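## Task

Same storeroom rules: lot numbers sit on the shelf edge below each spot and may repeat. Bring one cardboard box from lot 451 and one from lot 434 onto the desk, with no part of either overhanging the desk edge. All other cardboard boxes stay on their original shelves. Skip a lot that has no box. Toppling or finishing tilted fails the task.

## Robot and tools

Robot: a Hello Robot Stretch 3 with one arm. It has a two-wheel base (0.33 m long, 0.34 m wide, round rear) that turns about the point between its drive wheels, 0.05 m behind the front edge. A lift runs up a mast, and a telescoping arm reaches out to the robot's RIGHT side. The base cannot drive sideways, so to shift the gripper forward or back you drive the base. With the arm retracted and the wrist folded, the robot sweeps a circle of radius 0.28 m when turning. An unfolded, level wrist sticks out past that circle.

Frames, all in metres. Base frame: origin on the floor midway between the wheels, x forward, y left, z up. hand_pose is reported in this frame, at the point where the closed fingertips meet. Odometry frame: the base frame as it was at scene start. base_odometry counts wheel turns only, so wheel slip shows up as travel. Heading is in rad, left positive, within ±3.142. If turned_by_wheels and turned_by_imu differ by more than 0.15 rad, trust turned_by_imu. base_tilt is in degrees, with forward and right positive, and can be off by up to about 4 degrees.

Tool move. It takes one action plus optional cameras and blocking.
- base: exactly one relative command, given as an offset from the base's last reported position. {"translate_m": d} drives d metres, forward positive, range -3 to 3. {"rotate_rad": d} turns in place by d radians, left positive, range -6.4 to 6.4.
- joints: a single dictionary of absolute targets by joint name. lift_m 0 to 1.1 m. arm_m 0 to 0.52 m of extension. wrist_yaw_rad -1.345 to 4.42: 0 points along the arm, positive swings toward the front, 3.0 is folded over the base. wrist_pitch_rad -1.57 to 0.451: 0 is level, negative tips the fingertips down. wrist_roll_rad -2.911 to 2.918. gripper_m -0.089 to 0.179, where larger is wider. head_pan_rad -3.953 to 1.73: 0 is forward, -1.57 looks along the arm. head_tilt_rad -1.53 to 0.419, negative looks down.
- speeds: top speed per key, capped at the max. pace: "default" or "max". While the lift is at or above 0.30, the arm is at or beyond 0.03, or the yaw is at or below 2.54, the base is limited to 0.10 m/s and 0.63 rad/s.
- contact_limits: motor_effort percent from 1 to 100 at which a motion halts. It applies to arm_m, translate_m and rotate_rad, and to lift_m as {"down": n, "up": n}. Give it only in the same action as that motion's command.
- {"servos": "reboot"} on its own revives servos that switched off.
- cameras: head_camera, nav_camera, wrist_camera, or all. blocking false returns within about 0.5 s while motion continues.
Each action lasts at most 15 s, and after 14 s a move ends with time_out. An unknown key makes the call invalid. An out-of-range value gets the call refused. A refusal, or any stop you did not command, cancels the remaining move, wait and finished_scene calls in that reply.

Other tools. wait(seconds 0 to 10, cameras) returns the state. stop brakes all motions. zoom_image(camera, region [x0,y0,x1,y1] in pixels, at most 504x504) enlarges part of the latest image. finished_scene(scene) ends the scene and cannot be undone.

Results. The move line reads done, or the worst status among the motions. off_target means the motion came to rest short of its target and may still be pushing. contact_stop means the joint went slack. time_out or torque_fault means the target was dropped. on_its_own reports things you did not command. motor_effort is a percentage, positive toward higher joint values, with the peak shown in brackets. lidar_m gives 12 sectors of 30 degrees, counter-clockwise from straight ahead (4th left, 7th behind, 10th right), measured at a height of 0.17 m. wrist_depth_mm and head_depth_mm are 7x7 grids in mm, where "-" means no reading. The head_camera image arrives rotated and must be turned a quarter turn clockwise to be upright. nav_camera needs a quarter turn counter-clockwise.

Gripper. To hold an object, command gripper_m below its width. To let go, command at least 0.05 above its width. The reading alone does not tell you whether something is held.

Safety.
- Folding or unfolding the wrist: lift must be 0.32 to 0.95, pitch -0.4, roll near 0.
- When yaw is below -0.4, keep pitch at -0.5 or lower.
- If the arm pushes on something solid while the gripper is more than about 0.45 m high, the robot can tip. Driving while holding or hooking something fixed can also tip it.
- Lower the lift with a small down limit, such as 12.
- The wrist and head have no contact stop and can fault after pushing for several seconds.
- Avoid dropping boxes, releasing them while they move, and striking shelves or the desk.
- Place each box fully on the desk.

Each tool is called after "Request:" as name(argument=value, ...), one argument or row to a line, values as JSON.

## Session

Request:
move(
  joints={"head_pan_rad": -1.2, "head_tilt_rad": -0.25},
  pace="max",
  cameras=["all"],
)

Scene clock: 0.97 s.
move: done
base_odometry: x=+0.000 y=+0.000 heading=+0.000
turned_by_wheels: +0.000
turned_by_imu: +0.000
base_tilt: forward=-0.3 right=-1.2
lidar_m: 0.73 0.73 0.85 1.53 2.66 1.26 1.01 1.11 1.81 1.62 1.39 0.83
head_depth_mm: 1641 1850 1920 1978 1988 2065 1651 / 1676 1546 1526 1594 1684 1873 1641 / 1688 1882 1954 1992 1977 1958 1625 / 1700 1901 1973 2006 2101 2019 1630 / 1724 1922 1982 2039 2073 2030 1614 / 1756 1918 1909 1953 1903 1918 1600 / 1592 1528 1575 1632 1698 1766 1606
base_status: not commanded
joint_positions: lift_m=+0.374 arm_m=+0.001 wrist_yaw_rad=+3.009 wrist_pitch_rad=-0.462 wrist_roll_rad=+0.000 gripper_m=+0.037 head_pan_rad=-1.233 head_tilt_rad=-0.250
joint_status: all done
measured_speeds: all 0
motor_effort: left_wheel=-0.7(0.7) right_wheel=+0.3(1.1) lift_m=+22.9(23.8) arm_m=-4.4(5.1) wrist_yaw_rad=+0.2(1.1) wrist_pitch_rad=+1.9(2.0) wrist_roll_rad=+0.2(0.3) gripper_m=+0.6(0.8) head_pan_rad=+3.1(4.7) head_tilt_rad=-2.5(8.1)
hand_pose: x=+0.0076 y=+0.0712 z=+0.3774 quat_wxyz=(+0.207, +0.697, +0.116, +0.676) (m; base frame)
wrist_depth_mm: - 139 - - - 865 - / - 151 - - - 979 - / - 167 929 - - 940 - / 845 771 203 811 809 789 768 / 701 673 211 663 656 674 674 / 604 597 126 577 128 588 577 / 520 540 288 352 503 517 505
pictures: head_camera (sideways), nav_camera (sideways), wrist_camera
camera_calibration:
head_camera: T_world_to_cam=[[-0.108605, 0.169278, -0.979566, 1.29115], [0.955513, 0.289605, -0.0558921, 0.0665428], [0.274226, -0.942059, -0.1932, 0.205298], [0, 0, 0, 1]] pos_world=[0.020345, -0.0444309, 1.30815]
nav_camera: T_world_to_cam=[[0.0894981, -0.203188, 0.975041, -1.2266], [-0.938686, -0.344474, 0.0143766, 0.0371834], [0.332955, -0.916544, -0.221559, 0.239596], [0, 0, 0, 1]] pos_world=[0.0649074, -0.0168214, 1.24854]
wrist_camera: T_world_to_cam=[[0.994963, -0.0965217, -0.0270514, 0.016197], [-0.0806635, -0.610724, -0.787724, 0.37395], [0.0595115, 0.785938, -0.615434, 0.342021], [0, 0, 0, 1]] pos_world=[-0.00630544, -0.0388635, 0.505499]

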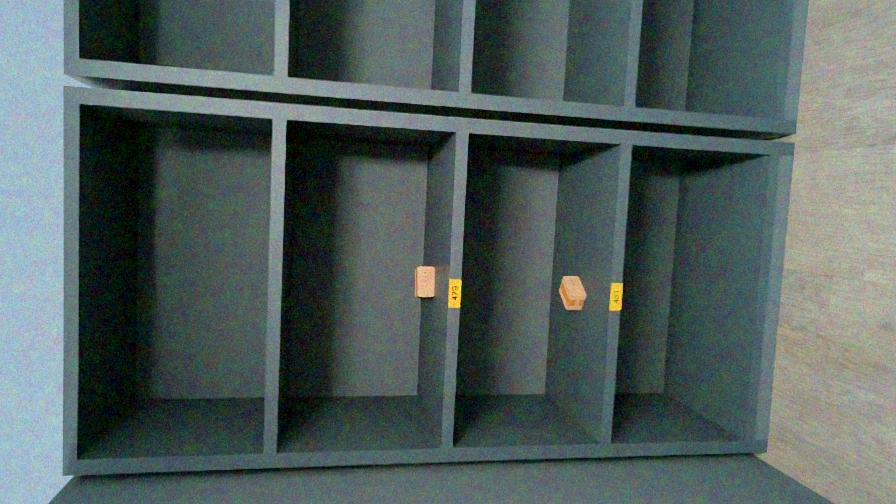

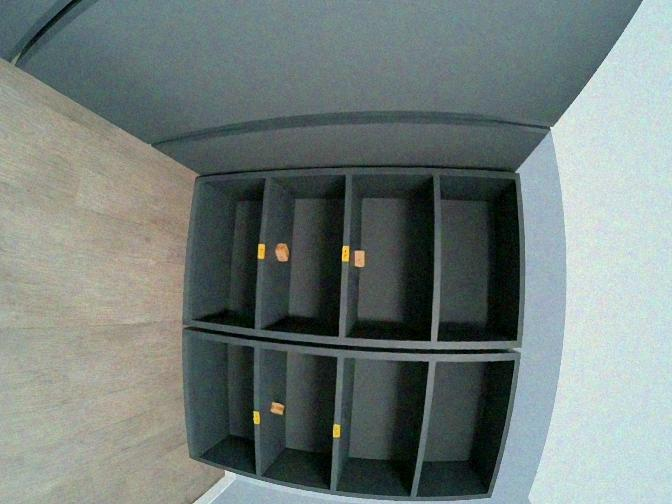

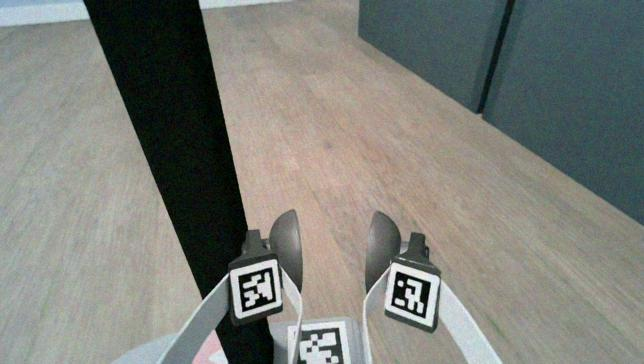

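Request:
zoom_image(
  camera="head_camera",
  region=[400, 250, 500, 330],
)

Request:
zoom_image(
  camera="head_camera",
  region=[550, 250, 650, 330],
)

Request:
move(
  joints={"head_pan_rad": -1.6, "head_tilt_rad": -0.25},
  pace="max",
  cameras=["head_camera"],
)

Scaled by 5.040 from the camera's 896x504 image, which has a finer 1280x720 frame.

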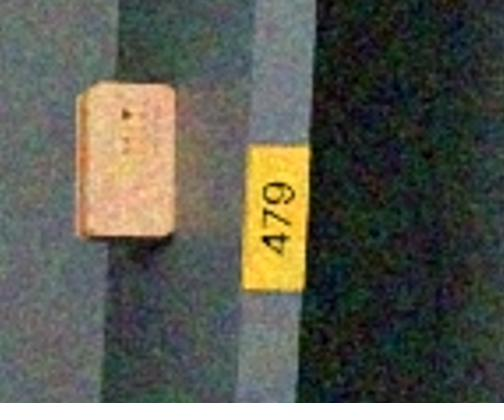

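Scaled by 5.040 from the camera's 896x504 image, which has a finer 1280x720 frame.

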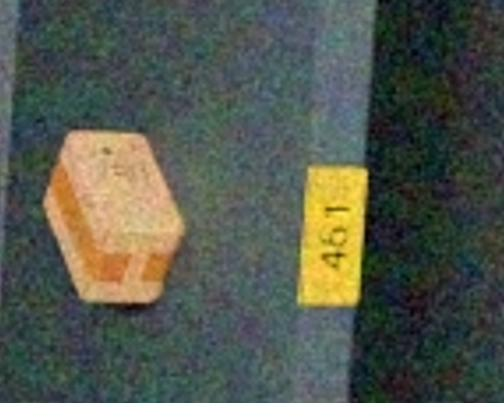

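Scene clock: 8.80 s.
move: done
base_odometry: x=+0.000 y=+0.000 heading=+0.000
turned_by_wheels: +0.000
turned_by_imu: +0.000
base_tilt: forward=-0.3 right=-1.1
lidar_m: 0.73 0.73 0.85 1.53 2.66 1.26 1.01 1.12 1.81 1.63 1.39 0.83
head_depth_mm: 2102 1807 1882 2318 2411 2181 1652 / 2020 2028 2113 2089 2059 2014 1653 / 1950 2040 2101 2193 2240 2050 1630 / 1876 1969 2041 2127 2165 2034 1615 / 1732 1889 1942 1866 1776 1929 1605 / 1733 1816 1892 1943 1888 1918 1614 / 1628 1793 1852 1920 1881 1994 1596
base_status: not commanded
joint_positions: lift_m=+0.374 arm_m=+0.001 wrist_yaw_rad=+3.009 wrist_pitch_rad=-0.462 wrist_roll_rad=+0.000 gripper_m=+0.037 head_pan_rad=-1.605 head_tilt_rad=-0.250
joint_status: all done
measured_speeds: all 0
motor_effort: left_wheel=-0.2(0.7) right_wheel=-0.4(1.1) lift_m=+23.8(23.9) arm_m=-10.1(11.0) wrist_yaw_rad=+0.9(1.5) wrist_pitch_rad=+1.9(2.0) wrist_roll_rad=-0.2(0.3) gripper_m=+0.7(1.0) head_pan_rad=-2.2(4.4) head_tilt_rad=-2.1(5.1)
hand_pose: x=+0.0076 y=+0.0712 z=+0.3774 quat_wxyz=(+0.207, +0.697, +0.116, +0.676) (m; base frame)
wrist_depth_mm: - 138 - - - 859 - / - 151 - - - 976 - / - 167 927 - - 942 - / 842 765 204 813 802 788 753 / 700 673 212 670 655 677 666 / 607 598 126 571 129 577 581 / 532 535 289 354 497 510 502
pictures: head_camera (sideways)
camera_calibration:
head_camera: T_world_to_cam=[[-0.0394862, 0.197786, -0.97945, 1.29059], [0.995388, -0.0779747, -0.0558746, 0.0663161], [-0.0874235, -0.977139, -0.193795, 0.208339], [0, 0, 0, 1]] pos_world=[0.00316393, -0.0465131, 1.30815]

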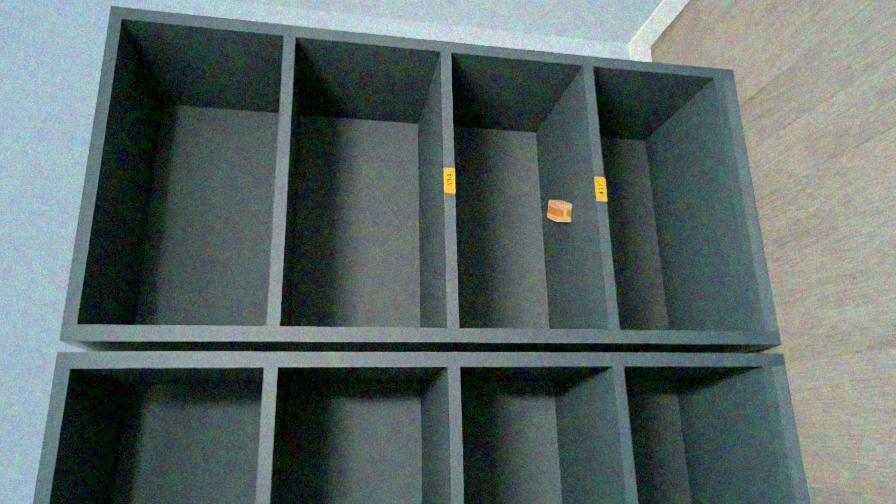

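Request:
zoom_image(
  camera="head_camera",
  region=[420, 150, 480, 210],
)

Request:
zoom_image(
  camera="head_camera",
  region=[540, 150, 640, 230],
)

Request:
move(
  joints={"head_pan_rad": -3.0, "head_tilt_rad": -0.25},
  pace="max",
  cameras=["nav_camera", "head_camera"],
)

Request:
move(
  joints={"head_pan_rad": 0.8, "head_tilt_rad": -0.25},
  pace="max",
  cameras=["nav_camera", "head_camera"],
)

Scaled by 8.400 from the camera's 896x504 image, which has a finer 1280x720 frame.

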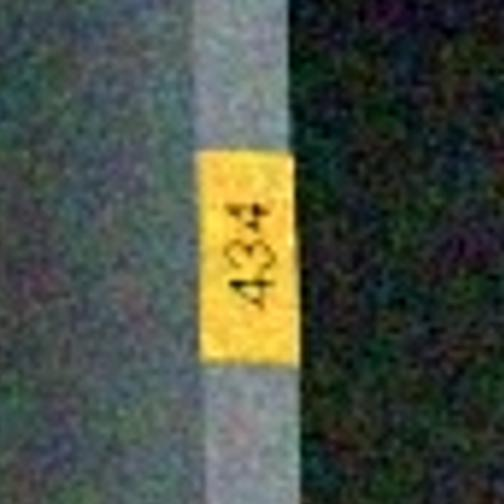

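Scaled by 5.040 from the camera's 896x504 image, which has a finer 1280x720 frame.

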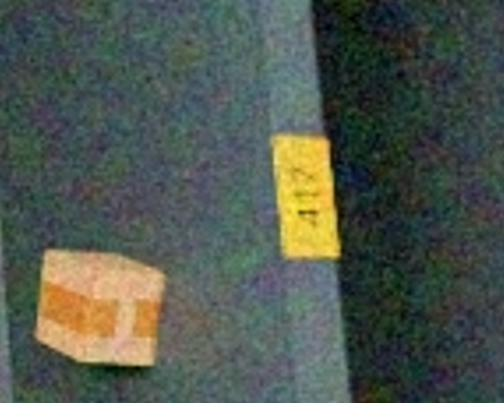

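Scene clock: 17.80 s.
move: done
base_odometry: x=+0.000 y=+0.000 heading=+0.000
turned_by_wheels: +0.000
turned_by_imu: +0.000
base_tilt: forward=-0.4 right=-1.2
lidar_m: 0.72 0.73 0.85 1.53 2.66 1.26 1.01 1.11 1.81 1.63 1.39 0.83
head_depth_mm: 1458 1518 1572 1653 1523 1003 1529 / 1436 1490 1561 1616 1493 996 1520 / 1414 1469 1519 1598 1486 985 1563 / 1387 1447 1498 1564 1483 980 1566 / 1372 1416 1482 1540 1459 972 1519 / 1346 1401 1456 1523 1540 972 1503 / 1334 1374 1423 1484 1546 1606 1559
base_status: not commanded
joint_positions: lift_m=+0.374 arm_m=+0.001 wrist_yaw_rad=+3.009 wrist_pitch_rad=-0.462 wrist_roll_rad=+0.000 gripper_m=+0.037 head_pan_rad=-3.035 head_tilt_rad=-0.250
joint_status: all done
measured_speeds: all 0
motor_effort: left_wheel=-0.5(0.7) right_wheel=+0.7(0.9) lift_m=+24.3(24.4) arm_m=-12.8(13.8) wrist_yaw_rad=+0.5(1.8) wrist_pitch_rad=+1.9(2.0) wrist_roll_rad=-0.2(0.2) gripper_m=+1.1(1.1) head_pan_rad=+3.5(5.0) head_tilt_rad=-1.6(5.5)
hand_pose: x=+0.0076 y=+0.0712 z=+0.3774 quat_wxyz=(+0.207, +0.697, +0.116, +0.676) (m; base frame)
wrist_depth_mm: - 138 - - - 853 - / - 151 - - - 960 - / - 167 921 - - 948 - / 836 778 203 825 811 785 751 / 702 674 211 668 663 668 667 / 594 594 126 573 129 584 576 / 525 539 288 357 509 510 508
pictures: head_camera (sideways), nav_camera (sideways)
camera_calibration:
head_camera: T_world_to_cam=[[0.190276, 0.0668898, -0.979449, 1.28919], [0.0626042, -0.996472, -0.0558904, 0.0719802], [-0.979733, -0.050683, -0.193792, 0.2138], [0, 0, 0, 1]] pos_world=[-0.04034, -0.00367111, 1.30815]
nav_camera: T_world_to_cam=[[-0.218886, -0.0405423, 0.974908, -1.22458], [-0.119816, 0.992692, 0.0143808, 0.0321864], [-0.968366, -0.113662, -0.222144, 0.24823], [0, 0, 0, 1]] pos_world=[-0.02381, -0.0533843, 1.24854]

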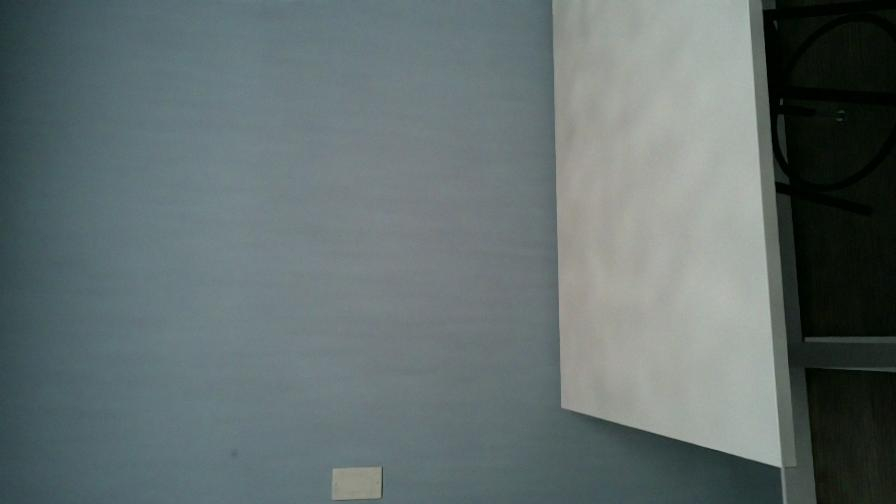

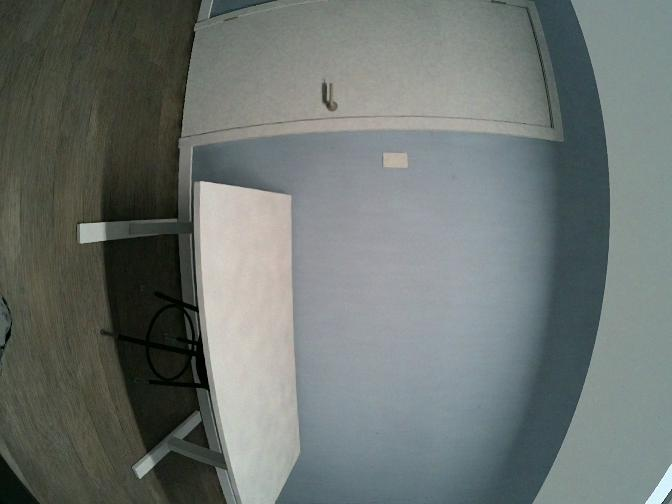

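Scene clock: 20.70 s.
move: done
base_odometry: x=+0.000 y=+0.000 heading=+0.000
turned_by_wheels: +0.000
turned_by_imu: +0.000
base_tilt: forward=-0.3 right=-1.2
lidar_m: 0.73 0.73 0.85 1.53 2.66 1.26 1.01 1.11 1.81 1.63 1.39 0.83
head_depth_mm: 614 630 650 668 690 712 735 / 648 667 687 710 736 761 785 / 687 707 732 757 786 813 847 / 734 756 784 813 847 880 912 / 785 813 845 880 914 954 997 / 845 877 917 955 994 1039 1110 / 912 952 998 1036 1097 1147 1206
base_status: not commanded
joint_positions: lift_m=+0.374 arm_m=+0.001 wrist_yaw_rad=+3.009 wrist_pitch_rad=-0.462 wrist_roll_rad=+0.000 gripper_m=+0.037 head_pan_rad=+0.808 head_tilt_rad=-0.250
joint_status: all done
measured_speeds: translate_m=+0.000 rotate_rad=+0.000 lift_m=+0.000 arm_m=+0.000 wrist_yaw_rad=+0.000 wrist_pitch_rad=+0.000 wrist_roll_rad=+0.000 head_pan_rad=-0.024 head_tilt_rad=+0.000
motor_effort: left_wheel=-0.3(0.7) right_wheel=+0.7(1.4) lift_m=+24.3(25.1) arm_m=-12.6(13.7) wrist_yaw_rad=+0.3(1.6) wrist_pitch_rad=+1.9(2.0) wrist_roll_rad=+0.1(0.3) gripper_m=+0.8(0.9) head_pan_rad=-3.2(6.2) head_tilt_rad=-1.9(5.9)
hand_pose: x=+0.0076 y=+0.0712 z=+0.3774 quat_wxyz=(+0.207, +0.697, +0.116, +0.676) (m; base frame)
wrist_depth_mm: - 139 - - - 855 - / - 150 - - - 981 - / - 167 920 - - 938 - / 827 765 204 811 794 802 768 / 707 671 212 657 663 671 674 / 600 592 126 570 128 593 582 / 530 535 287 354 503 512 507
pictures: head_camera (sideways), nav_camera (sideways)
camera_calibration:
head_camera: T_world_to_cam=[[-0.102184, -0.17389, -0.979449, 1.29097], [-0.690962, 0.720729, -0.0558699, 0.0765373], [0.715632, 0.671053, -0.193798, 0.203457], [0, 0, 0, 1]] pos_world=[0.0392014, 0.0327939, 1.30815]
nav_camera: T_world_to_cam=[[0.141034, 0.172227, 0.974909, -1.22676], [0.732202, -0.680936, 0.0143707, 0.0270201], [0.666326, 0.711803, -0.222141, 0.238319], [0, 0, 0, 1]] pos_world=[-0.0055665, 0.0600448, 1.24854]

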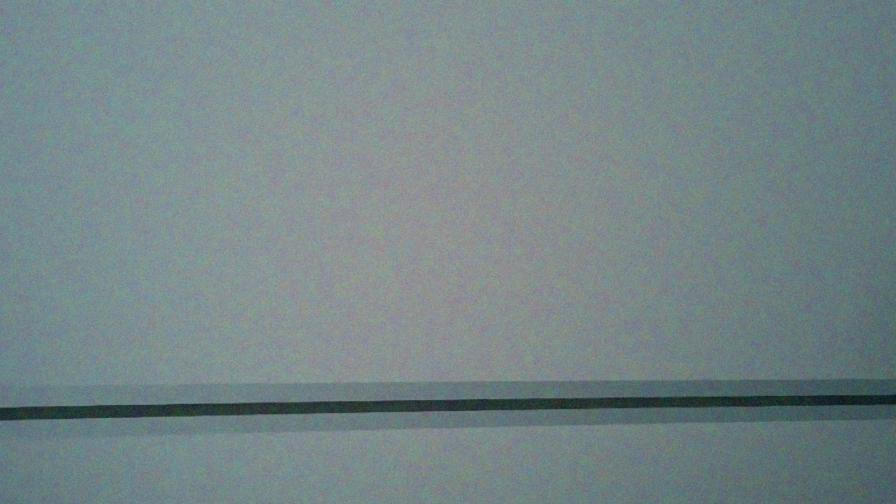

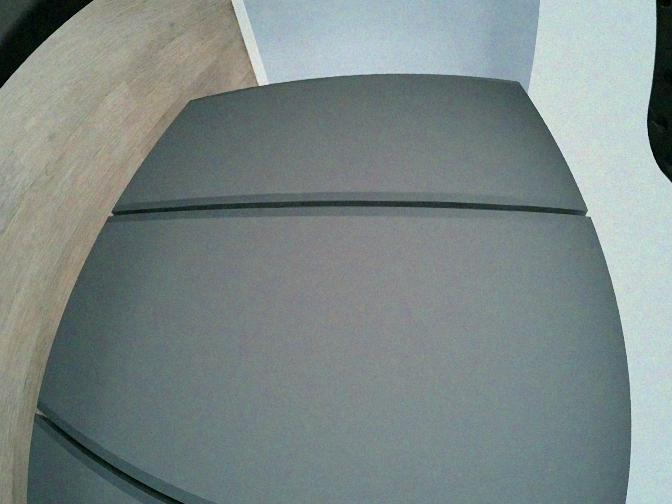

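Request:
move(
  joints={"head_pan_rad": -1.2, "head_tilt_rad": -0.4},
  pace="max",
  cameras=["head_camera"],
)

Request:
zoom_image(
  camera="head_camera",
  region=[490, 260, 550, 320],
)

Scene clock: 50.30 s.
move: done
base_odometry: x=+0.000 y=+0.000 heading=+0.000
turned_by_wheels: +0.000
turned_by_imu: +0.000
base_tilt: forward=-0.2 right=-1.3
lidar_m: 0.72 0.72 0.85 1.53 2.65 1.26 1.01 1.11 1.81 1.62 1.39 0.83
head_depth_mm: 1379 1757 1878 2018 2085 1794 1437 / 1698 1652 1591 1683 1804 1766 1419 / 1741 1860 1944 2058 2168 1775 1403 / 1762 1872 1952 2069 2148 1773 1404 / 1765 1894 1981 2094 2259 1758 1396 / 1733 1718 1797 1861 2026 1753 1394 / 1416 1492 1555 1617 1665 1645 1394
base_status: not commanded
joint_positions: lift_m=+0.374 arm_m=+0.001 wrist_yaw_rad=+3.009 wrist_pitch_rad=-0.462 wrist_roll_rad=+0.000 gripper_m=+0.037 head_pan_rad=-1.208 head_tilt_rad=-0.403
joint_status: all done
measured_speeds: translate_m=+0.000 rotate_rad=+0.000 lift_m=+0.000 arm_m=+0.000 wrist_yaw_rad=+0.000 wrist_pitch_rad=+0.000 wrist_roll_rad=+0.000 head_pan_rad=+0.024 head_tilt_rad=+0.000
motor_effort: left_wheel=-0.6(0.8) right_wheel=+0.5(1.2) lift_m=+25.3(25.4) arm_m=-12.3(13.4) wrist_yaw_rad=-0.3(1.6) wrist_pitch_rad=+2.0(2.0) wrist_roll_rad=+0.0(0.5) gripper_m=+0.3(1.0) head_pan_rad=+3.3(5.8) head_tilt_rad=+0.4(7.5)
hand_pose: x=+0.0076 y=+0.0712 z=+0.3774 quat_wxyz=(+0.207, +0.697, +0.116, +0.676) (m; base frame)
wrist_depth_mm: - 138 - - - 858 - / - 151 - - - 978 - / - 166 924 - - 955 - / 843 769 204 809 814 796 767 / 699 675 212 662 658 668 667 / 601 602 126 572 129 582 581 / 530 534 287 354 503 512 508
pictures: head_camera (sideways)
camera_calibration:
head_camera: T_world_to_cam=[[-0.165139, 0.304587, -0.93806, 1.23725], [0.944864, 0.321552, -0.0619295, 0.0745169], [0.282772, -0.896566, -0.340894, 0.397562], [0, 0, 0, 1]] pos_world=[0.0214902, -0.0443698, 1.30075]

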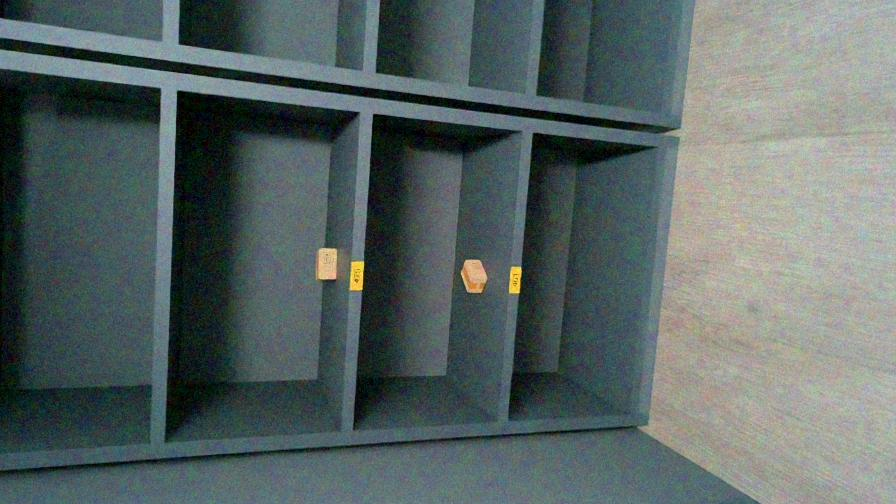

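Scaled by 8.400 from the camera's 896x504 image, which has a finer 1280x720 frame.

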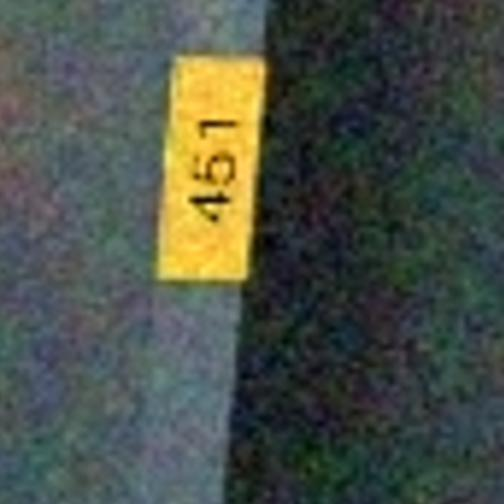

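Request:
move(
  joints={"lift_m": 0.28, "head_pan_rad": 0.0, "head_tilt_rad": -0.4},
  base={"rotate_rad": -1.12},
  pace="max",
  cameras=[],
)

Request:
move(
  base={"translate_m": 0.96},
  pace="max",
  cameras=["head_camera"],
)

Scene clock: 62.83 s.
move: done
base_odometry: x=+0.000 y=+0.000 heading=-1.120
turned_by_wheels: -1.120
turned_by_imu: -1.098
base_tilt: forward=-0.4 right=-1.2
lidar_m: 1.54 0.86 0.72 0.72 0.82 1.39 2.65 1.26 1.01 1.11 1.75 1.62
head_depth_mm: 1673 1714 1542 1609 1756 1762 1424 / 1713 1818 1888 2010 2056 1786 1427 / 1750 1865 1947 2059 2176 1779 1407 / 1791 1899 1982 2096 2256 1782 1412 / 1708 1780 1796 1918 2075 1758 1407 / 1426 1512 1597 1696 1775 1687 1393 / 1180 1231 1278 1330 1388 1446 1381
base_status: done
joint_positions: lift_m=+0.280 arm_m=+0.001 wrist_yaw_rad=+3.009 wrist_pitch_rad=-0.463 wrist_roll_rad=+0.000 gripper_m=+0.037 head_pan_rad=+0.006 head_tilt_rad=-0.400
joint_status: all done
measured_speeds: all 0
motor_effort: left_wheel=+4.7(14.8) right_wheel=-8.0(14.4) lift_m=+30.6(31.0) arm_m=-12.8(13.5) wrist_yaw_rad=+0.0(2.1) wrist_pitch_rad=+2.1(2.1) wrist_roll_rad=-0.3(0.3) gripper_m=+0.4(1.0) head_pan_rad=-3.5(5.9) head_tilt_rad=+4.5(8.4)
hand_pose: x=+0.0076 y=+0.0711 z=+0.2828 quat_wxyz=(+0.208, +0.697, +0.117, +0.676) (m; base frame)
wrist_depth_mm: - 139 - - - - - / - 151 162 - - - - / 835 167 210 777 770 767 754 / 681 630 203 662 664 652 650 / 565 562 211 534 534 551 543 / 489 296 126 286 128 473 470 / 262 268 247 259 398 416 414
pictures: none
No camera images: "cameras" was empty.

Scene clock: 67.40 s.
move: done
base_odometry: x=+0.419 y=-0.864 heading=-1.120
turned_by_wheels: +0.000
turned_by_imu: +0.001
base_tilt: forward=-0.3 right=-1.1
lidar_m: 0.93 0.60 0.51 0.51 0.58 0.97 3.55 1.60 1.75 1.50 0.81 0.80
head_depth_mm: 645 964 1023 959 1167 1075 874 / 662 983 1044 880 1205 1068 895 / 677 1011 1070 887 1234 1027 920 / 697 1032 1100 919 1255 1053 1214 / 717 1058 1129 906 1294 1047 1245 / 738 919 973 900 1087 1023 1183 / 670 750 779 784 854 933 1000
base_status: done
joint_positions: lift_m=+0.280 arm_m=+0.001 wrist_yaw_rad=+3.009 wrist_pitch_rad=-0.463 wrist_roll_rad=+0.000 gripper_m=+0.037 head_pan_rad=+0.000 head_tilt_rad=-0.400
joint_status: not commanded
measured_speeds: all 0
motor_effort: left_wheel=+1.7(16.0) right_wheel=+6.3(10.8) lift_m=+28.1(31.5) arm_m=-10.1(13.0) wrist_yaw_rad=+0.5(1.7) wrist_pitch_rad=+2.1(2.2) wrist_roll_rad=+0.1(0.3) gripper_m=+0.3(1.0) head_pan_rad=-3.0(3.8) head_tilt_rad=+3.0(4.7)
hand_pose: x=+0.0076 y=+0.0711 z=+0.2827 quat_wxyz=(+0.208, +0.697, +0.117, +0.676) (m; base frame)
wrist_depth_mm: - 139 - - - - 467 / - 151 161 - - 529 - / 741 167 175 - - 579 - / 674 625 203 635 631 620 602 / 569 567 212 534 535 545 543 / 489 298 126 286 128 474 471 / 262 265 248 257 398 416 413
pictures: head_camera (sideways)
camera_calibration:
head_camera: T_world_to_cam=[[-0.339961, -0.0461865, -0.939305, 1.23997], [0.0349714, 0.997482, -0.0617042, 0.0797763], [0.939789, -0.0538258, -0.337489, 0.389135], [0, 0, 0, 1]] pos_world=[0.053046, -0.0013601, 1.30096]

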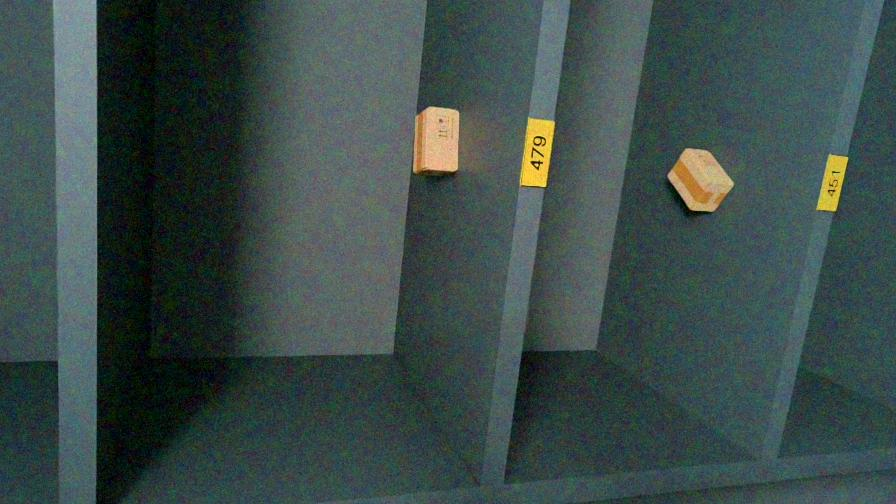

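Request:
zoom_image(
  camera="head_camera",
  region=[640, 130, 860, 230],
)

Scaled by 2.291 from the camera's 896x504 image, which has a finer 1280x720 frame.

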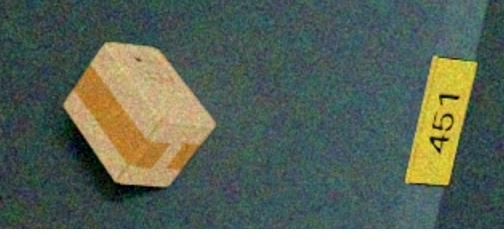

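Request:
zoom_image(
  camera="head_camera",
  region=[655, 135, 745, 225],
)

Scaled by 5.600 from the camera's 896x504 image, which has a finer 1280x720 frame.

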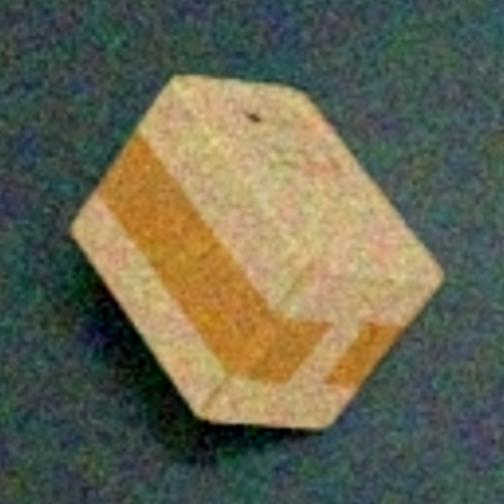

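Request:
move(
  base={"translate_m": 0.1},
  pace="max",
  cameras=[],
)

Request:
move(
  base={"rotate_rad": 1.32},
  joints={"head_pan_rad": -1.57, "head_tilt_rad": -0.5},
  pace="max",
  cameras=["head_camera"],
)

Scene clock: 145.43 s.
move: done
base_odometry: x=+0.462 y=-0.954 heading=-1.120
turned_by_wheels: +0.000
turned_by_imu: -0.001
base_tilt: forward=-0.1 right=-1.2
lidar_m: 0.89 0.57 0.49 0.49 0.55 0.92 3.66 1.68 1.78 1.47 0.72 0.79
head_depth_mm: 490 879 933 955 637 1072 848 / 499 895 955 814 666 1066 843 / 508 918 982 927 698 1059 836 / 519 939 1002 918 692 1051 832 / 530 964 1029 906 1200 1044 853 / 543 882 929 876 948 1005 877 / 631 709 737 757 773 837 865
base_status: done
joint_positions: lift_m=+0.280 arm_m=+0.001 wrist_yaw_rad=+3.009 wrist_pitch_rad=-0.463 wrist_roll_rad=+0.000 gripper_m=+0.037 head_pan_rad=+0.000 head_tilt_rad=-0.400
joint_status: not commanded
measured_speeds: all 0
motor_effort: left_wheel=+5.5(13.5) right_wheel=-0.3(12.5) lift_m=+24.5(31.2) arm_m=-8.2(9.1) wrist_yaw_rad=+0.2(1.9) wrist_pitch_rad=+2.1(2.2) wrist_roll_rad=-0.1(0.3) gripper_m=+0.7(1.1) head_pan_rad=-1.8(3.1) head_tilt_rad=+1.9(3.1)
hand_pose: x=+0.0076 y=+0.0711 z=+0.2828 quat_wxyz=(+0.208, +0.697, +0.117, +0.676) (m; base frame)
wrist_depth_mm: - 138 - - - 461 455 / - 150 162 - - 512 - / - 166 175 - - 562 - / 686 628 197 643 634 599 - / 563 564 212 538 533 546 540 / 489 296 126 285 129 470 469 / 263 267 248 258 400 416 414
pictures: none
No camera images: "cameras" was empty.

Scene clock: 147.50 s.
move: done
base_odometry: x=+0.462 y=-0.954 heading=+0.200
turned_by_wheels: +1.320
turned_by_imu: +1.295
base_tilt: forward=-0.3 right=-1.2
lidar_m: 0.49 0.50 0.66 1.66 2.65 1.68 1.78 1.48 0.73 1.04 0.71 0.51
head_depth_mm: 829 929 993 740 1002 937 943 / 856 942 1006 731 1191 963 1181 / 860 933 1001 726 1195 955 1176 / 857 924 994 717 1179 945 1167 / 850 922 992 706 1177 945 1160 / 849 914 985 699 1163 935 1158 / 844 909 980 691 1156 930 1152
base_status: done
joint_positions: lift_m=+0.280 arm_m=+0.001 wrist_yaw_rad=+3.009 wrist_pitch_rad=-0.463 wrist_roll_rad=+0.000 gripper_m=+0.037 head_pan_rad=-1.578 head_tilt_rad=-0.500
joint_status: all done
measured_speeds: translate_m=+0.000 rotate_rad=+0.000 lift_m=+0.000 arm_m=+0.000 wrist_yaw_rad=+0.000 wrist_pitch_rad=+0.000 wrist_roll_rad=+0.000 head_pan_rad=+0.024 head_tilt_rad=+0.000
motor_effort: left_wheel=-5.6(15.7) right_wheel=+6.8(15.3) lift_m=+24.3(24.7) arm_m=-13.0(13.3) wrist_yaw_rad=+0.5(1.2) wrist_pitch_rad=+2.1(2.2) wrist_roll_rad=-0.1(0.3) gripper_m=+0.3(0.8) head_pan_rad=+3.2(4.6) head_tilt_rad=-5.1(6.2)
hand_pose: x=+0.0076 y=+0.0711 z=+0.2828 quat_wxyz=(+0.208, +0.697, +0.117, +0.676) (m; base frame)
wrist_depth_mm: - 139 - - - - - / - 151 - - - - - / 836 167 756 813 799 758 - / 671 629 203 662 658 648 - / 566 559 212 540 529 547 529 / 486 297 126 284 129 468 470 / 261 268 247 258 400 416 413
pictures: head_camera (sideways)
camera_calibration:
head_camera: T_world_to_cam=[[-0.0429392, 0.432586, -0.90057, 1.18762], [0.997239, -0.0360994, -0.0648886, 0.0780006], [-0.0605799, -0.90087, -0.429841, 0.515361], [0, 0, 0, 1]] pos_world=[0.00443051, -0.0466568, 1.29612]

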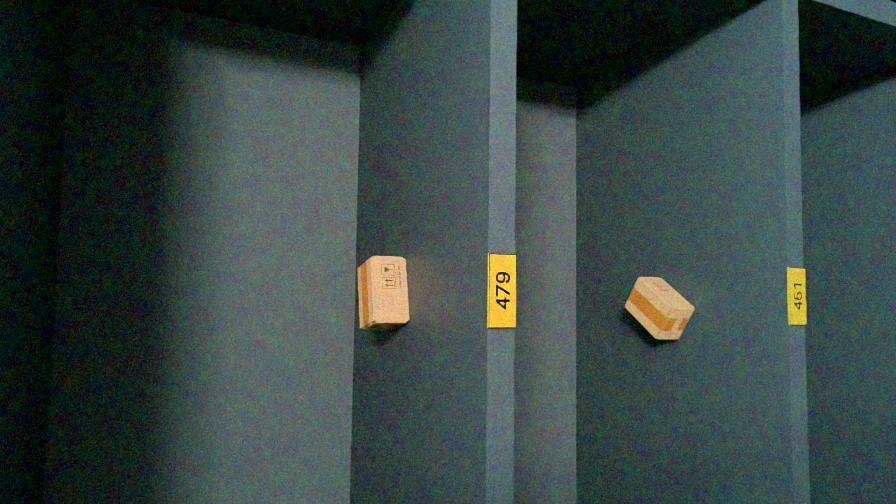

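Request:
zoom_image(
  camera="head_camera",
  region=[776, 262, 826, 332],
)

Request:
zoom_image(
  camera="head_camera",
  region=[615, 265, 705, 350],
)

Scaled by 7.200 from the camera's 896x504 image, which has a finer 1280x720 frame.

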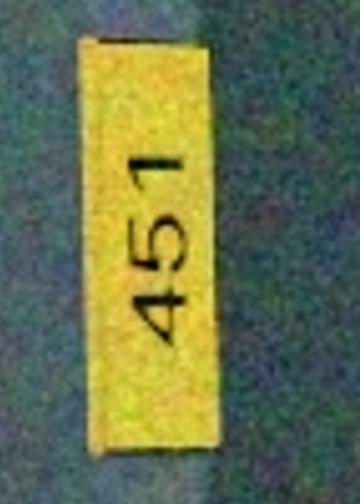

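Scaled by 5.600 from the camera's 896x504 image, which has a finer 1280x720 frame.

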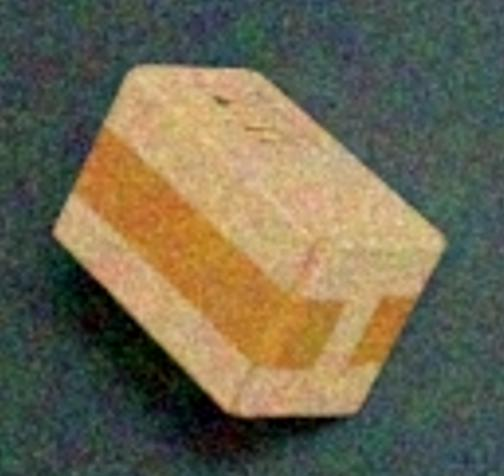

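Request:
move(
  joints={"lift_m": 0.497, "wrist_pitch_rad": -0.4},
  pace="max",
  cameras=[],
)

Request:
move(
  joints={"wrist_yaw_rad": -0.35, "gripper_m": 0.179},
  pace="max",
  cameras=[],
)

Request:
move(
  joints={"wrist_pitch_rad": -0.2, "arm_m": 0.22},
  base={"translate_m": 0.146},
  cameras=["wrist_camera", "head_camera"],
)

Scene clock: 177.23 s.
move: done
base_odometry: x=+0.462 y=-0.954 heading=+0.200
turned_by_wheels: +0.000
turned_by_imu: +0.000
base_tilt: forward=-0.4 right=-1.2
lidar_m: 0.48 0.50 0.66 1.67 2.65 1.68 1.78 1.47 0.72 1.04 0.71 0.51
head_depth_mm: 831 942 986 739 1025 933 954 / 855 936 1002 733 1198 962 1184 / 857 930 1001 723 1195 954 1172 / 856 927 998 717 1180 947 1169 / 854 922 990 706 1173 945 1168 / 847 916 987 699 1163 936 1159 / 846 913 980 694 1153 934 1149
base_status: not commanded
joint_positions: lift_m=+0.497 arm_m=+0.001 wrist_yaw_rad=+3.009 wrist_pitch_rad=-0.419 wrist_roll_rad=+0.000 gripper_m=+0.037 head_pan_rad=-1.570 head_tilt_rad=-0.500
joint_status: all done
measured_speeds: all 0
motor_effort: left_wheel=-5.3(6.0) right_wheel=+7.0(7.7) lift_m=+30.9(34.2) arm_m=-11.9(13.0) wrist_yaw_rad=-0.1(2.0) wrist_pitch_rad=+3.0(5.8) wrist_roll_rad=+0.0(0.3) gripper_m=+0.1(0.9) head_pan_rad=+2.9(3.9) head_tilt_rad=-4.1(5.6)
hand_pose: x=+0.0083 y=+0.0768 z=+0.5094 quat_wxyz=(+0.193, +0.699, +0.101, +0.681) (m; base frame)
wrist_depth_mm: - 137 - - - - - / - 148 - - - - - / - 163 - - - - - / - 188 207 - - - - / 910 871 203 869 850 853 - / 773 774 129 735 128 746 - / 680 672 267 657 644 651 -
pictures: none
No camera images: "cameras" was empty.

Scene clock: 179.20 s.
move: done
base_odometry: x=+0.462 y=-0.954 heading=+0.200
turned_by_wheels: +0.000
turned_by_imu: +0.000
base_tilt: forward=-0.4 right=-1.2
lidar_m: 0.48 0.50 0.66 1.66 2.65 1.68 1.78 1.48 0.72 1.04 0.71 0.51
head_depth_mm: 829 940 989 742 1024 935 955 / 853 934 1006 731 1200 960 1179 / 861 931 1000 723 1190 956 1172 / 858 923 997 714 1177 947 1167 / 856 921 991 706 1172 940 1159 / 848 920 983 698 1167 936 1154 / 846 916 982 693 1155 929 1154
base_status: not commanded
joint_positions: lift_m=+0.497 arm_m=+0.001 wrist_yaw_rad=-0.347 wrist_pitch_rad=-0.419 wrist_roll_rad=+0.000 gripper_m=+0.179 head_pan_rad=-1.570 head_tilt_rad=-0.500
joint_status: all done
measured_speeds: all 0
motor_effort: left_wheel=-5.4(5.8) right_wheel=+7.1(7.6) lift_m=+30.3(31.5) arm_m=-11.0(12.1) wrist_yaw_rad=-4.4(7.4) wrist_pitch_rad=+3.1(3.2) wrist_roll_rad=-0.2(0.3) gripper_m=+0.7(84.5) head_pan_rad=+3.5(4.0) head_tilt_rad=-4.9(5.3)
hand_pose: x=-0.0977 y=-0.3564 z=+0.5094 quat_wxyz=(+0.656, +0.026, -0.706, -0.265) (m; base frame)
wrist_depth_mm: - 431 - - - 429 - / 302 322 - - - 475 - / - - - 970 - - - / - - - - - 588 - / - 142 - - 748 623 833 / - 126 - - 702 716 752 / - - - 647 659 641 105
pictures: none
No camera images: "cameras" was empty.

Scene clock: 182.07 s.
move: done
base_odometry: x=+0.605 y=-0.925 heading=+0.200
turned_by_wheels: +0.000
turned_by_imu: -0.001
base_tilt: forward=-0.2 right=-1.1
lidar_m: 0.34 0.35 0.47 1.16 2.72 1.80 1.93 0.87 0.81 1.04 0.50 0.36
head_depth_mm: 836 937 1008 738 1205 968 1188 / 858 928 1000 728 1193 958 1153 / 856 925 996 719 1190 952 841 / 851 919 992 714 1181 944 821 / 850 920 980 706 1170 942 1161 / 844 912 978 698 1159 938 1151 / 829 885 914 688 941 881 901
base_status: done
joint_positions: lift_m=+0.497 arm_m=+0.220 wrist_yaw_rad=-0.347 wrist_pitch_rad=-0.222 wrist_roll_rad=+0.000 gripper_m=+0.179 head_pan_rad=-1.570 head_tilt_rad=-0.500
joint_status: all done
measured_speeds: all 0
motor_effort: left_wheel=+5.7(8.7) right_wheel=+4.4(11.3) lift_m=+29.3(30.9) arm_m=+12.9(14.6) wrist_yaw_rad=-3.0(4.1) wrist_pitch_rad=+3.6(6.0) wrist_roll_rad=+0.0(0.3) gripper_m=+0.5(1.2) head_pan_rad=+3.3(4.0) head_tilt_rad=-4.2(5.2)
hand_pose: x=-0.1047 y=-0.5950 z=+0.5558 quat_wxyz=(+0.679, -0.044, -0.705, -0.199) (m; base frame)
wrist_depth_mm: - - - - - - - / - - - - - - - / - - 300 334 - - - / 292 291 288 289 286 286 284 / 219 218 216 217 215 215 237 / 123 144 174 180 193 211 - / 140 153 165 180 - 695 105
pictures: head_camera (sideways), wrist_camera
camera_calibration:
head_camera: T_world_to_cam=[[-0.046608, 0.432523, -0.900418, 1.18745], [0.997505, -0.0276888, -0.064934, 0.0780414], [-0.0530169, -0.901198, -0.430153, 0.515742], [0, 0, 0, 1]] pos_world=[0.00484092, -0.0466517, 1.29611]
wrist_camera: T_world_to_cam=[[-0.953382, 0.30124, -0.017804, 0.0959135], [0.13926, 0.386863, -0.911561, 0.784012], [-0.267711, -0.871546, -0.410779, -0.152133], [0, 0, 0, 1]] pos_world=[-0.0584668, -0.464789, 0.653889]

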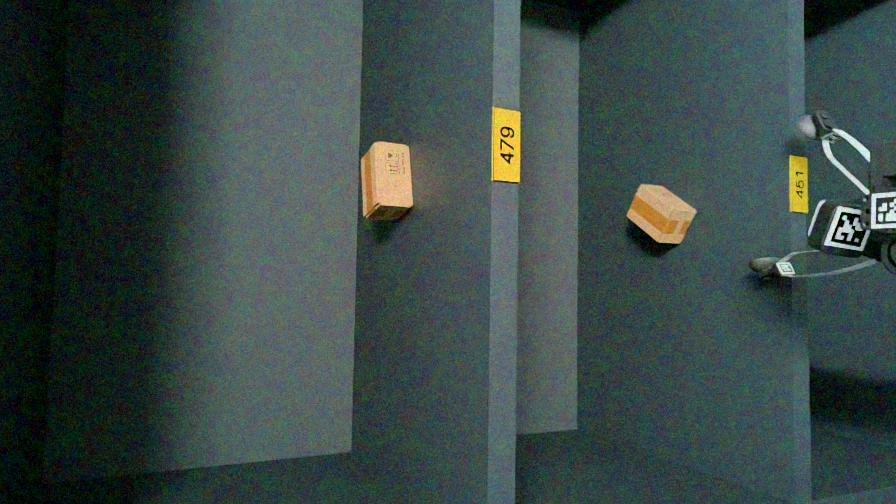

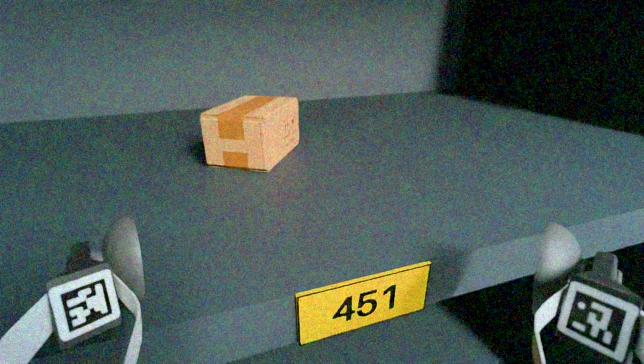

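Request:
move(
  joints={"wrist_yaw_rad": -0.39, "arm_m": 0.3},
  base={"translate_m": 0.025},
  cameras=["wrist_camera"],
)

Scene clock: 217.67 s.
move: done
base_odometry: x=+0.630 y=-0.920 heading=+0.200
turned_by_wheels: +0.000
turned_by_imu: +0.000
base_tilt: forward=-0.3 right=-1.0
lidar_m: 0.32 0.32 0.43 1.07 1.97 1.82 1.95 0.88 0.83 1.04 0.47 0.33
head_depth_mm: 838 933 1005 737 1203 965 1182 / 857 926 992 730 1198 960 1174 / 855 926 995 722 1185 952 612 / 852 921 987 714 1182 947 621 / 846 917 984 705 1170 941 1165 / 843 910 983 699 1151 937 1155 / 762 828 834 691 855 867 868
base_status: done
joint_positions: lift_m=+0.497 arm_m=+0.300 wrist_yaw_rad=-0.387 wrist_pitch_rad=-0.222 wrist_roll_rad=+0.000 gripper_m=+0.179 head_pan_rad=-1.570 head_tilt_rad=-0.500
joint_status: all done
measured_speeds: all 0
motor_effort: left_wheel=+5.7(10.2) right_wheel=+5.2(9.8) lift_m=+27.6(29.1) arm_m=+13.8(15.0) wrist_yaw_rad=-3.3(5.9) wrist_pitch_rad=+3.5(3.7) wrist_roll_rad=-0.1(0.3) gripper_m=+0.6(1.1) head_pan_rad=+3.3(4.4) head_tilt_rad=-2.8(3.7)
hand_pose: x=-0.1138 y=-0.6715 z=+0.5558 quat_wxyz=(+0.675, -0.058, -0.704, -0.212) (m; base frame)
wrist_depth_mm: - - - - - 594 - / - - - - - 620 - / - - 235 250 - - - / 292 291 247 270 287 287 282 / 219 217 217 216 215 215 225 / 123 144 174 173 172 172 172 / 136 145 145 140 144 144 107
pictures: wrist_camera
camera_calibration:
wrist_camera: T_world_to_cam=[[-0.940611, 0.339022, -0.0177534, 0.137045], [0.154533, 0.381014, -0.911563, 0.812684], [-0.302276, -0.86017, -0.410776, -0.217531], [0, 0, 0, 1]] pos_world=[-0.062435, -0.543219, 0.653889]

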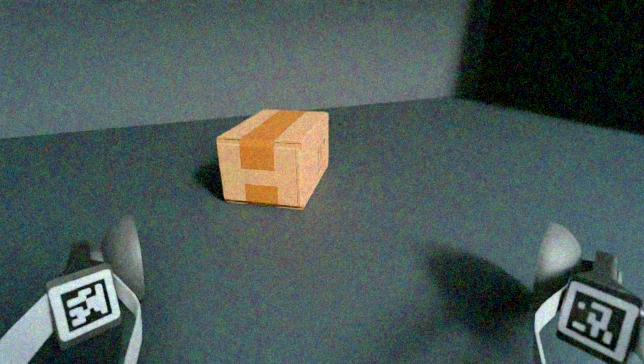

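Request:
move(
  joints={"arm_m": 0.425},
  cameras=["wrist_camera"],
)

Scene clock: 232.87 s.
move: done
base_odometry: x=+0.630 y=-0.920 heading=+0.200
turned_by_wheels: +0.000
turned_by_imu: +0.000
base_tilt: forward=-0.3 right=-1.2
lidar_m: 0.32 0.32 0.43 1.08 1.97 1.82 1.95 0.88 0.83 1.04 0.47 0.33
head_depth_mm: 837 935 1006 739 1206 964 1183 / 855 930 1003 730 1199 960 1182 / 853 925 994 724 1189 920 624 / 850 922 990 715 1182 812 1168 / 846 913 983 708 1166 942 1160 / 843 910 978 699 1152 938 1158 / 762 825 835 688 860 866 866
base_status: not commanded
joint_positions: lift_m=+0.497 arm_m=+0.425 wrist_yaw_rad=-0.387 wrist_pitch_rad=-0.222 wrist_roll_rad=+0.000 gripper_m=+0.179 head_pan_rad=-1.570 head_tilt_rad=-0.500
joint_status: all done
measured_speeds: all 0
motor_effort: left_wheel=+5.5(6.2) right_wheel=+4.1(5.5) lift_m=+26.6(27.5) arm_m=+13.2(15.8) wrist_yaw_rad=-3.5(4.5) wrist_pitch_rad=+3.5(3.7) wrist_roll_rad=+0.2(0.3) gripper_m=+0.6(1.1) head_pan_rad=+3.3(3.8) head_tilt_rad=-1.7(2.9)
hand_pose: x=-0.1138 y=-0.7965 z=+0.5559 quat_wxyz=(+0.675, -0.058, -0.704, -0.212) (m; base frame)
wrist_depth_mm: 291 314 332 - - - - / 302 325 - - - 511 - / 317 334 - - - - - / 292 288 290 166 251 283 282 / 218 217 197 124 204 216 222 / 118 144 161 126 165 172 171 / 136 145 144 135 139 143 107
pictures: wrist_camera
camera_calibration:
wrist_camera: T_world_to_cam=[[-0.940622, 0.338991, -0.0177671, 0.17941], [0.154493, 0.380903, -0.911616, 0.860269], [-0.302262, -0.860231, -0.410658, -0.325169], [0, 0, 0, 1]] pos_world=[-0.062435, -0.668218, 0.653889]

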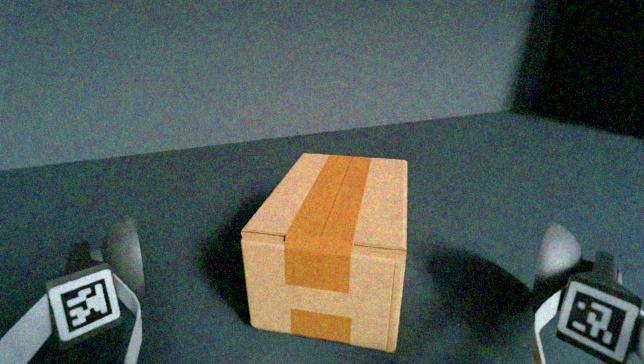

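Request:
move(
  joints={"gripper_m": 0.035},
  cameras=["wrist_camera"],
)

Request:
move(
  joints={"lift_m": 0.56},
  speeds={"lift_m": 0.08},
  cameras=["wrist_camera"],
)

Scene clock: 244.77 s.
move: done
base_odometry: x=+0.630 y=-0.920 heading=+0.200
turned_by_wheels: +0.000
turned_by_imu: +0.000
base_tilt: forward=-0.4 right=-1.2
lidar_m: 0.32 0.32 0.43 1.08 1.97 1.82 1.95 0.88 0.83 1.04 0.47 0.33
head_depth_mm: 837 933 1002 739 1211 964 1188 / 855 926 998 727 1194 961 1182 / 853 925 993 720 1188 923 626 / 851 920 990 715 1185 813 1173 / 847 915 983 707 1174 940 1166 / 842 914 981 697 1152 937 1158 / 760 826 837 692 857 867 867
base_status: not commanded
joint_positions: lift_m=+0.497 arm_m=+0.425 wrist_yaw_rad=-0.387 wrist_pitch_rad=-0.222 wrist_roll_rad=+0.000 gripper_m=+0.036 head_pan_rad=-1.570 head_tilt_rad=-0.500
joint_status: all done
measured_speeds: all 0
motor_effort: left_wheel=+5.6(6.4) right_wheel=+4.7(5.5) lift_m=+25.2(26.3) arm_m=+7.3(10.1) wrist_yaw_rad=-2.8(4.5) wrist_pitch_rad=+3.5(3.7) wrist_roll_rad=-0.2(0.3) gripper_m=-12.0(83.0) head_pan_rad=+3.0(3.7) head_tilt_rad=-0.3(2.0)
hand_pose: x=-0.1138 y=-0.7965 z=+0.5559 quat_wxyz=(+0.675, -0.058, -0.704, -0.212) (m; base frame)
wrist_depth_mm: 291 312 334 - - - - / 301 326 - - - 516 - / 320 337 - - - - - / 290 289 288 165 252 284 284 / 218 217 155 126 144 215 213 / 174 174 130 128 126 171 171 / 145 103 144 138 135 139 143
pictures: wrist_camera
camera_calibration:
wrist_camera: T_world_to_cam=[[-0.940622, 0.338991, -0.0177671, 0.17941], [0.154493, 0.380903, -0.911616, 0.860269], [-0.302262, -0.860231, -0.410658, -0.325169], [0, 0, 0, 1]] pos_world=[-0.062435, -0.668218, 0.653889]

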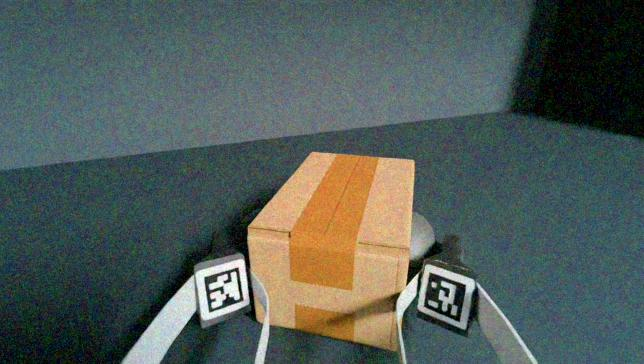

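Scene clock: 246.23 s.
move: done
base_odometry: x=+0.630 y=-0.920 heading=+0.200
turned_by_wheels: +0.000
turned_by_imu: +0.000
base_tilt: forward=-0.4 right=-1.2
lidar_m: 0.32 0.32 0.43 1.08 1.98 1.82 1.95 0.88 0.83 1.04 0.47 0.33
head_depth_mm: 837 932 1006 736 1203 967 1183 / 857 931 1002 730 1196 957 1152 / 851 923 995 720 1183 701 663 / 847 919 992 717 1179 703 1169 / 845 911 986 706 1171 943 1161 / 844 909 976 698 1153 939 1158 / 763 827 834 690 859 864 866
base_status: not commanded
joint_positions: lift_m=+0.560 arm_m=+0.425 wrist_yaw_rad=-0.387 wrist_pitch_rad=-0.224 wrist_roll_rad=+0.000 gripper_m=+0.036 head_pan_rad=-1.570 head_tilt_rad=-0.500
joint_status: all done
measured_speeds: all 0
motor_effort: left_wheel=+5.6(6.0) right_wheel=+5.3(5.3) lift_m=+30.9(35.6) arm_m=+6.2(8.2) wrist_yaw_rad=-3.0(4.8) wrist_pitch_rad=+4.0(4.1) wrist_roll_rad=+0.0(0.2) gripper_m=-11.3(12.2) head_pan_rad=+3.2(3.8) head_tilt_rad=-0.1(1.4)
hand_pose: x=-0.1138 y=-0.7963 z=+0.6182 quat_wxyz=(+0.675, -0.057, -0.704, -0.213) (m; base frame)
wrist_depth_mm: 290 311 335 - - - - / 301 326 - - - 511 - / 317 333 - - - 536 - / 333 - - 166 178 - - / 330 312 132 126 138 308 309 / 265 264 131 128 124 260 260 / 221 206 213 149 206 212 218
pictures: wrist_camera
camera_calibration:
wrist_camera: T_world_to_cam=[[-0.940602, 0.339041, -0.0178744, 0.180635], [0.1554, 0.383124, -0.910531, 0.918193], [-0.301859, -0.859225, -0.413054, -0.297007], [0, 0, 0, 1]] pos_world=[-0.0624361, -0.668221, 0.716592]

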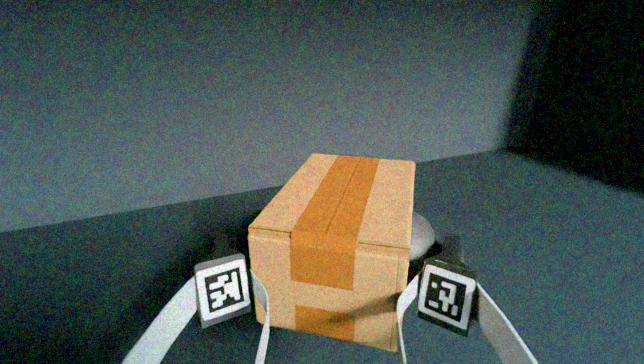

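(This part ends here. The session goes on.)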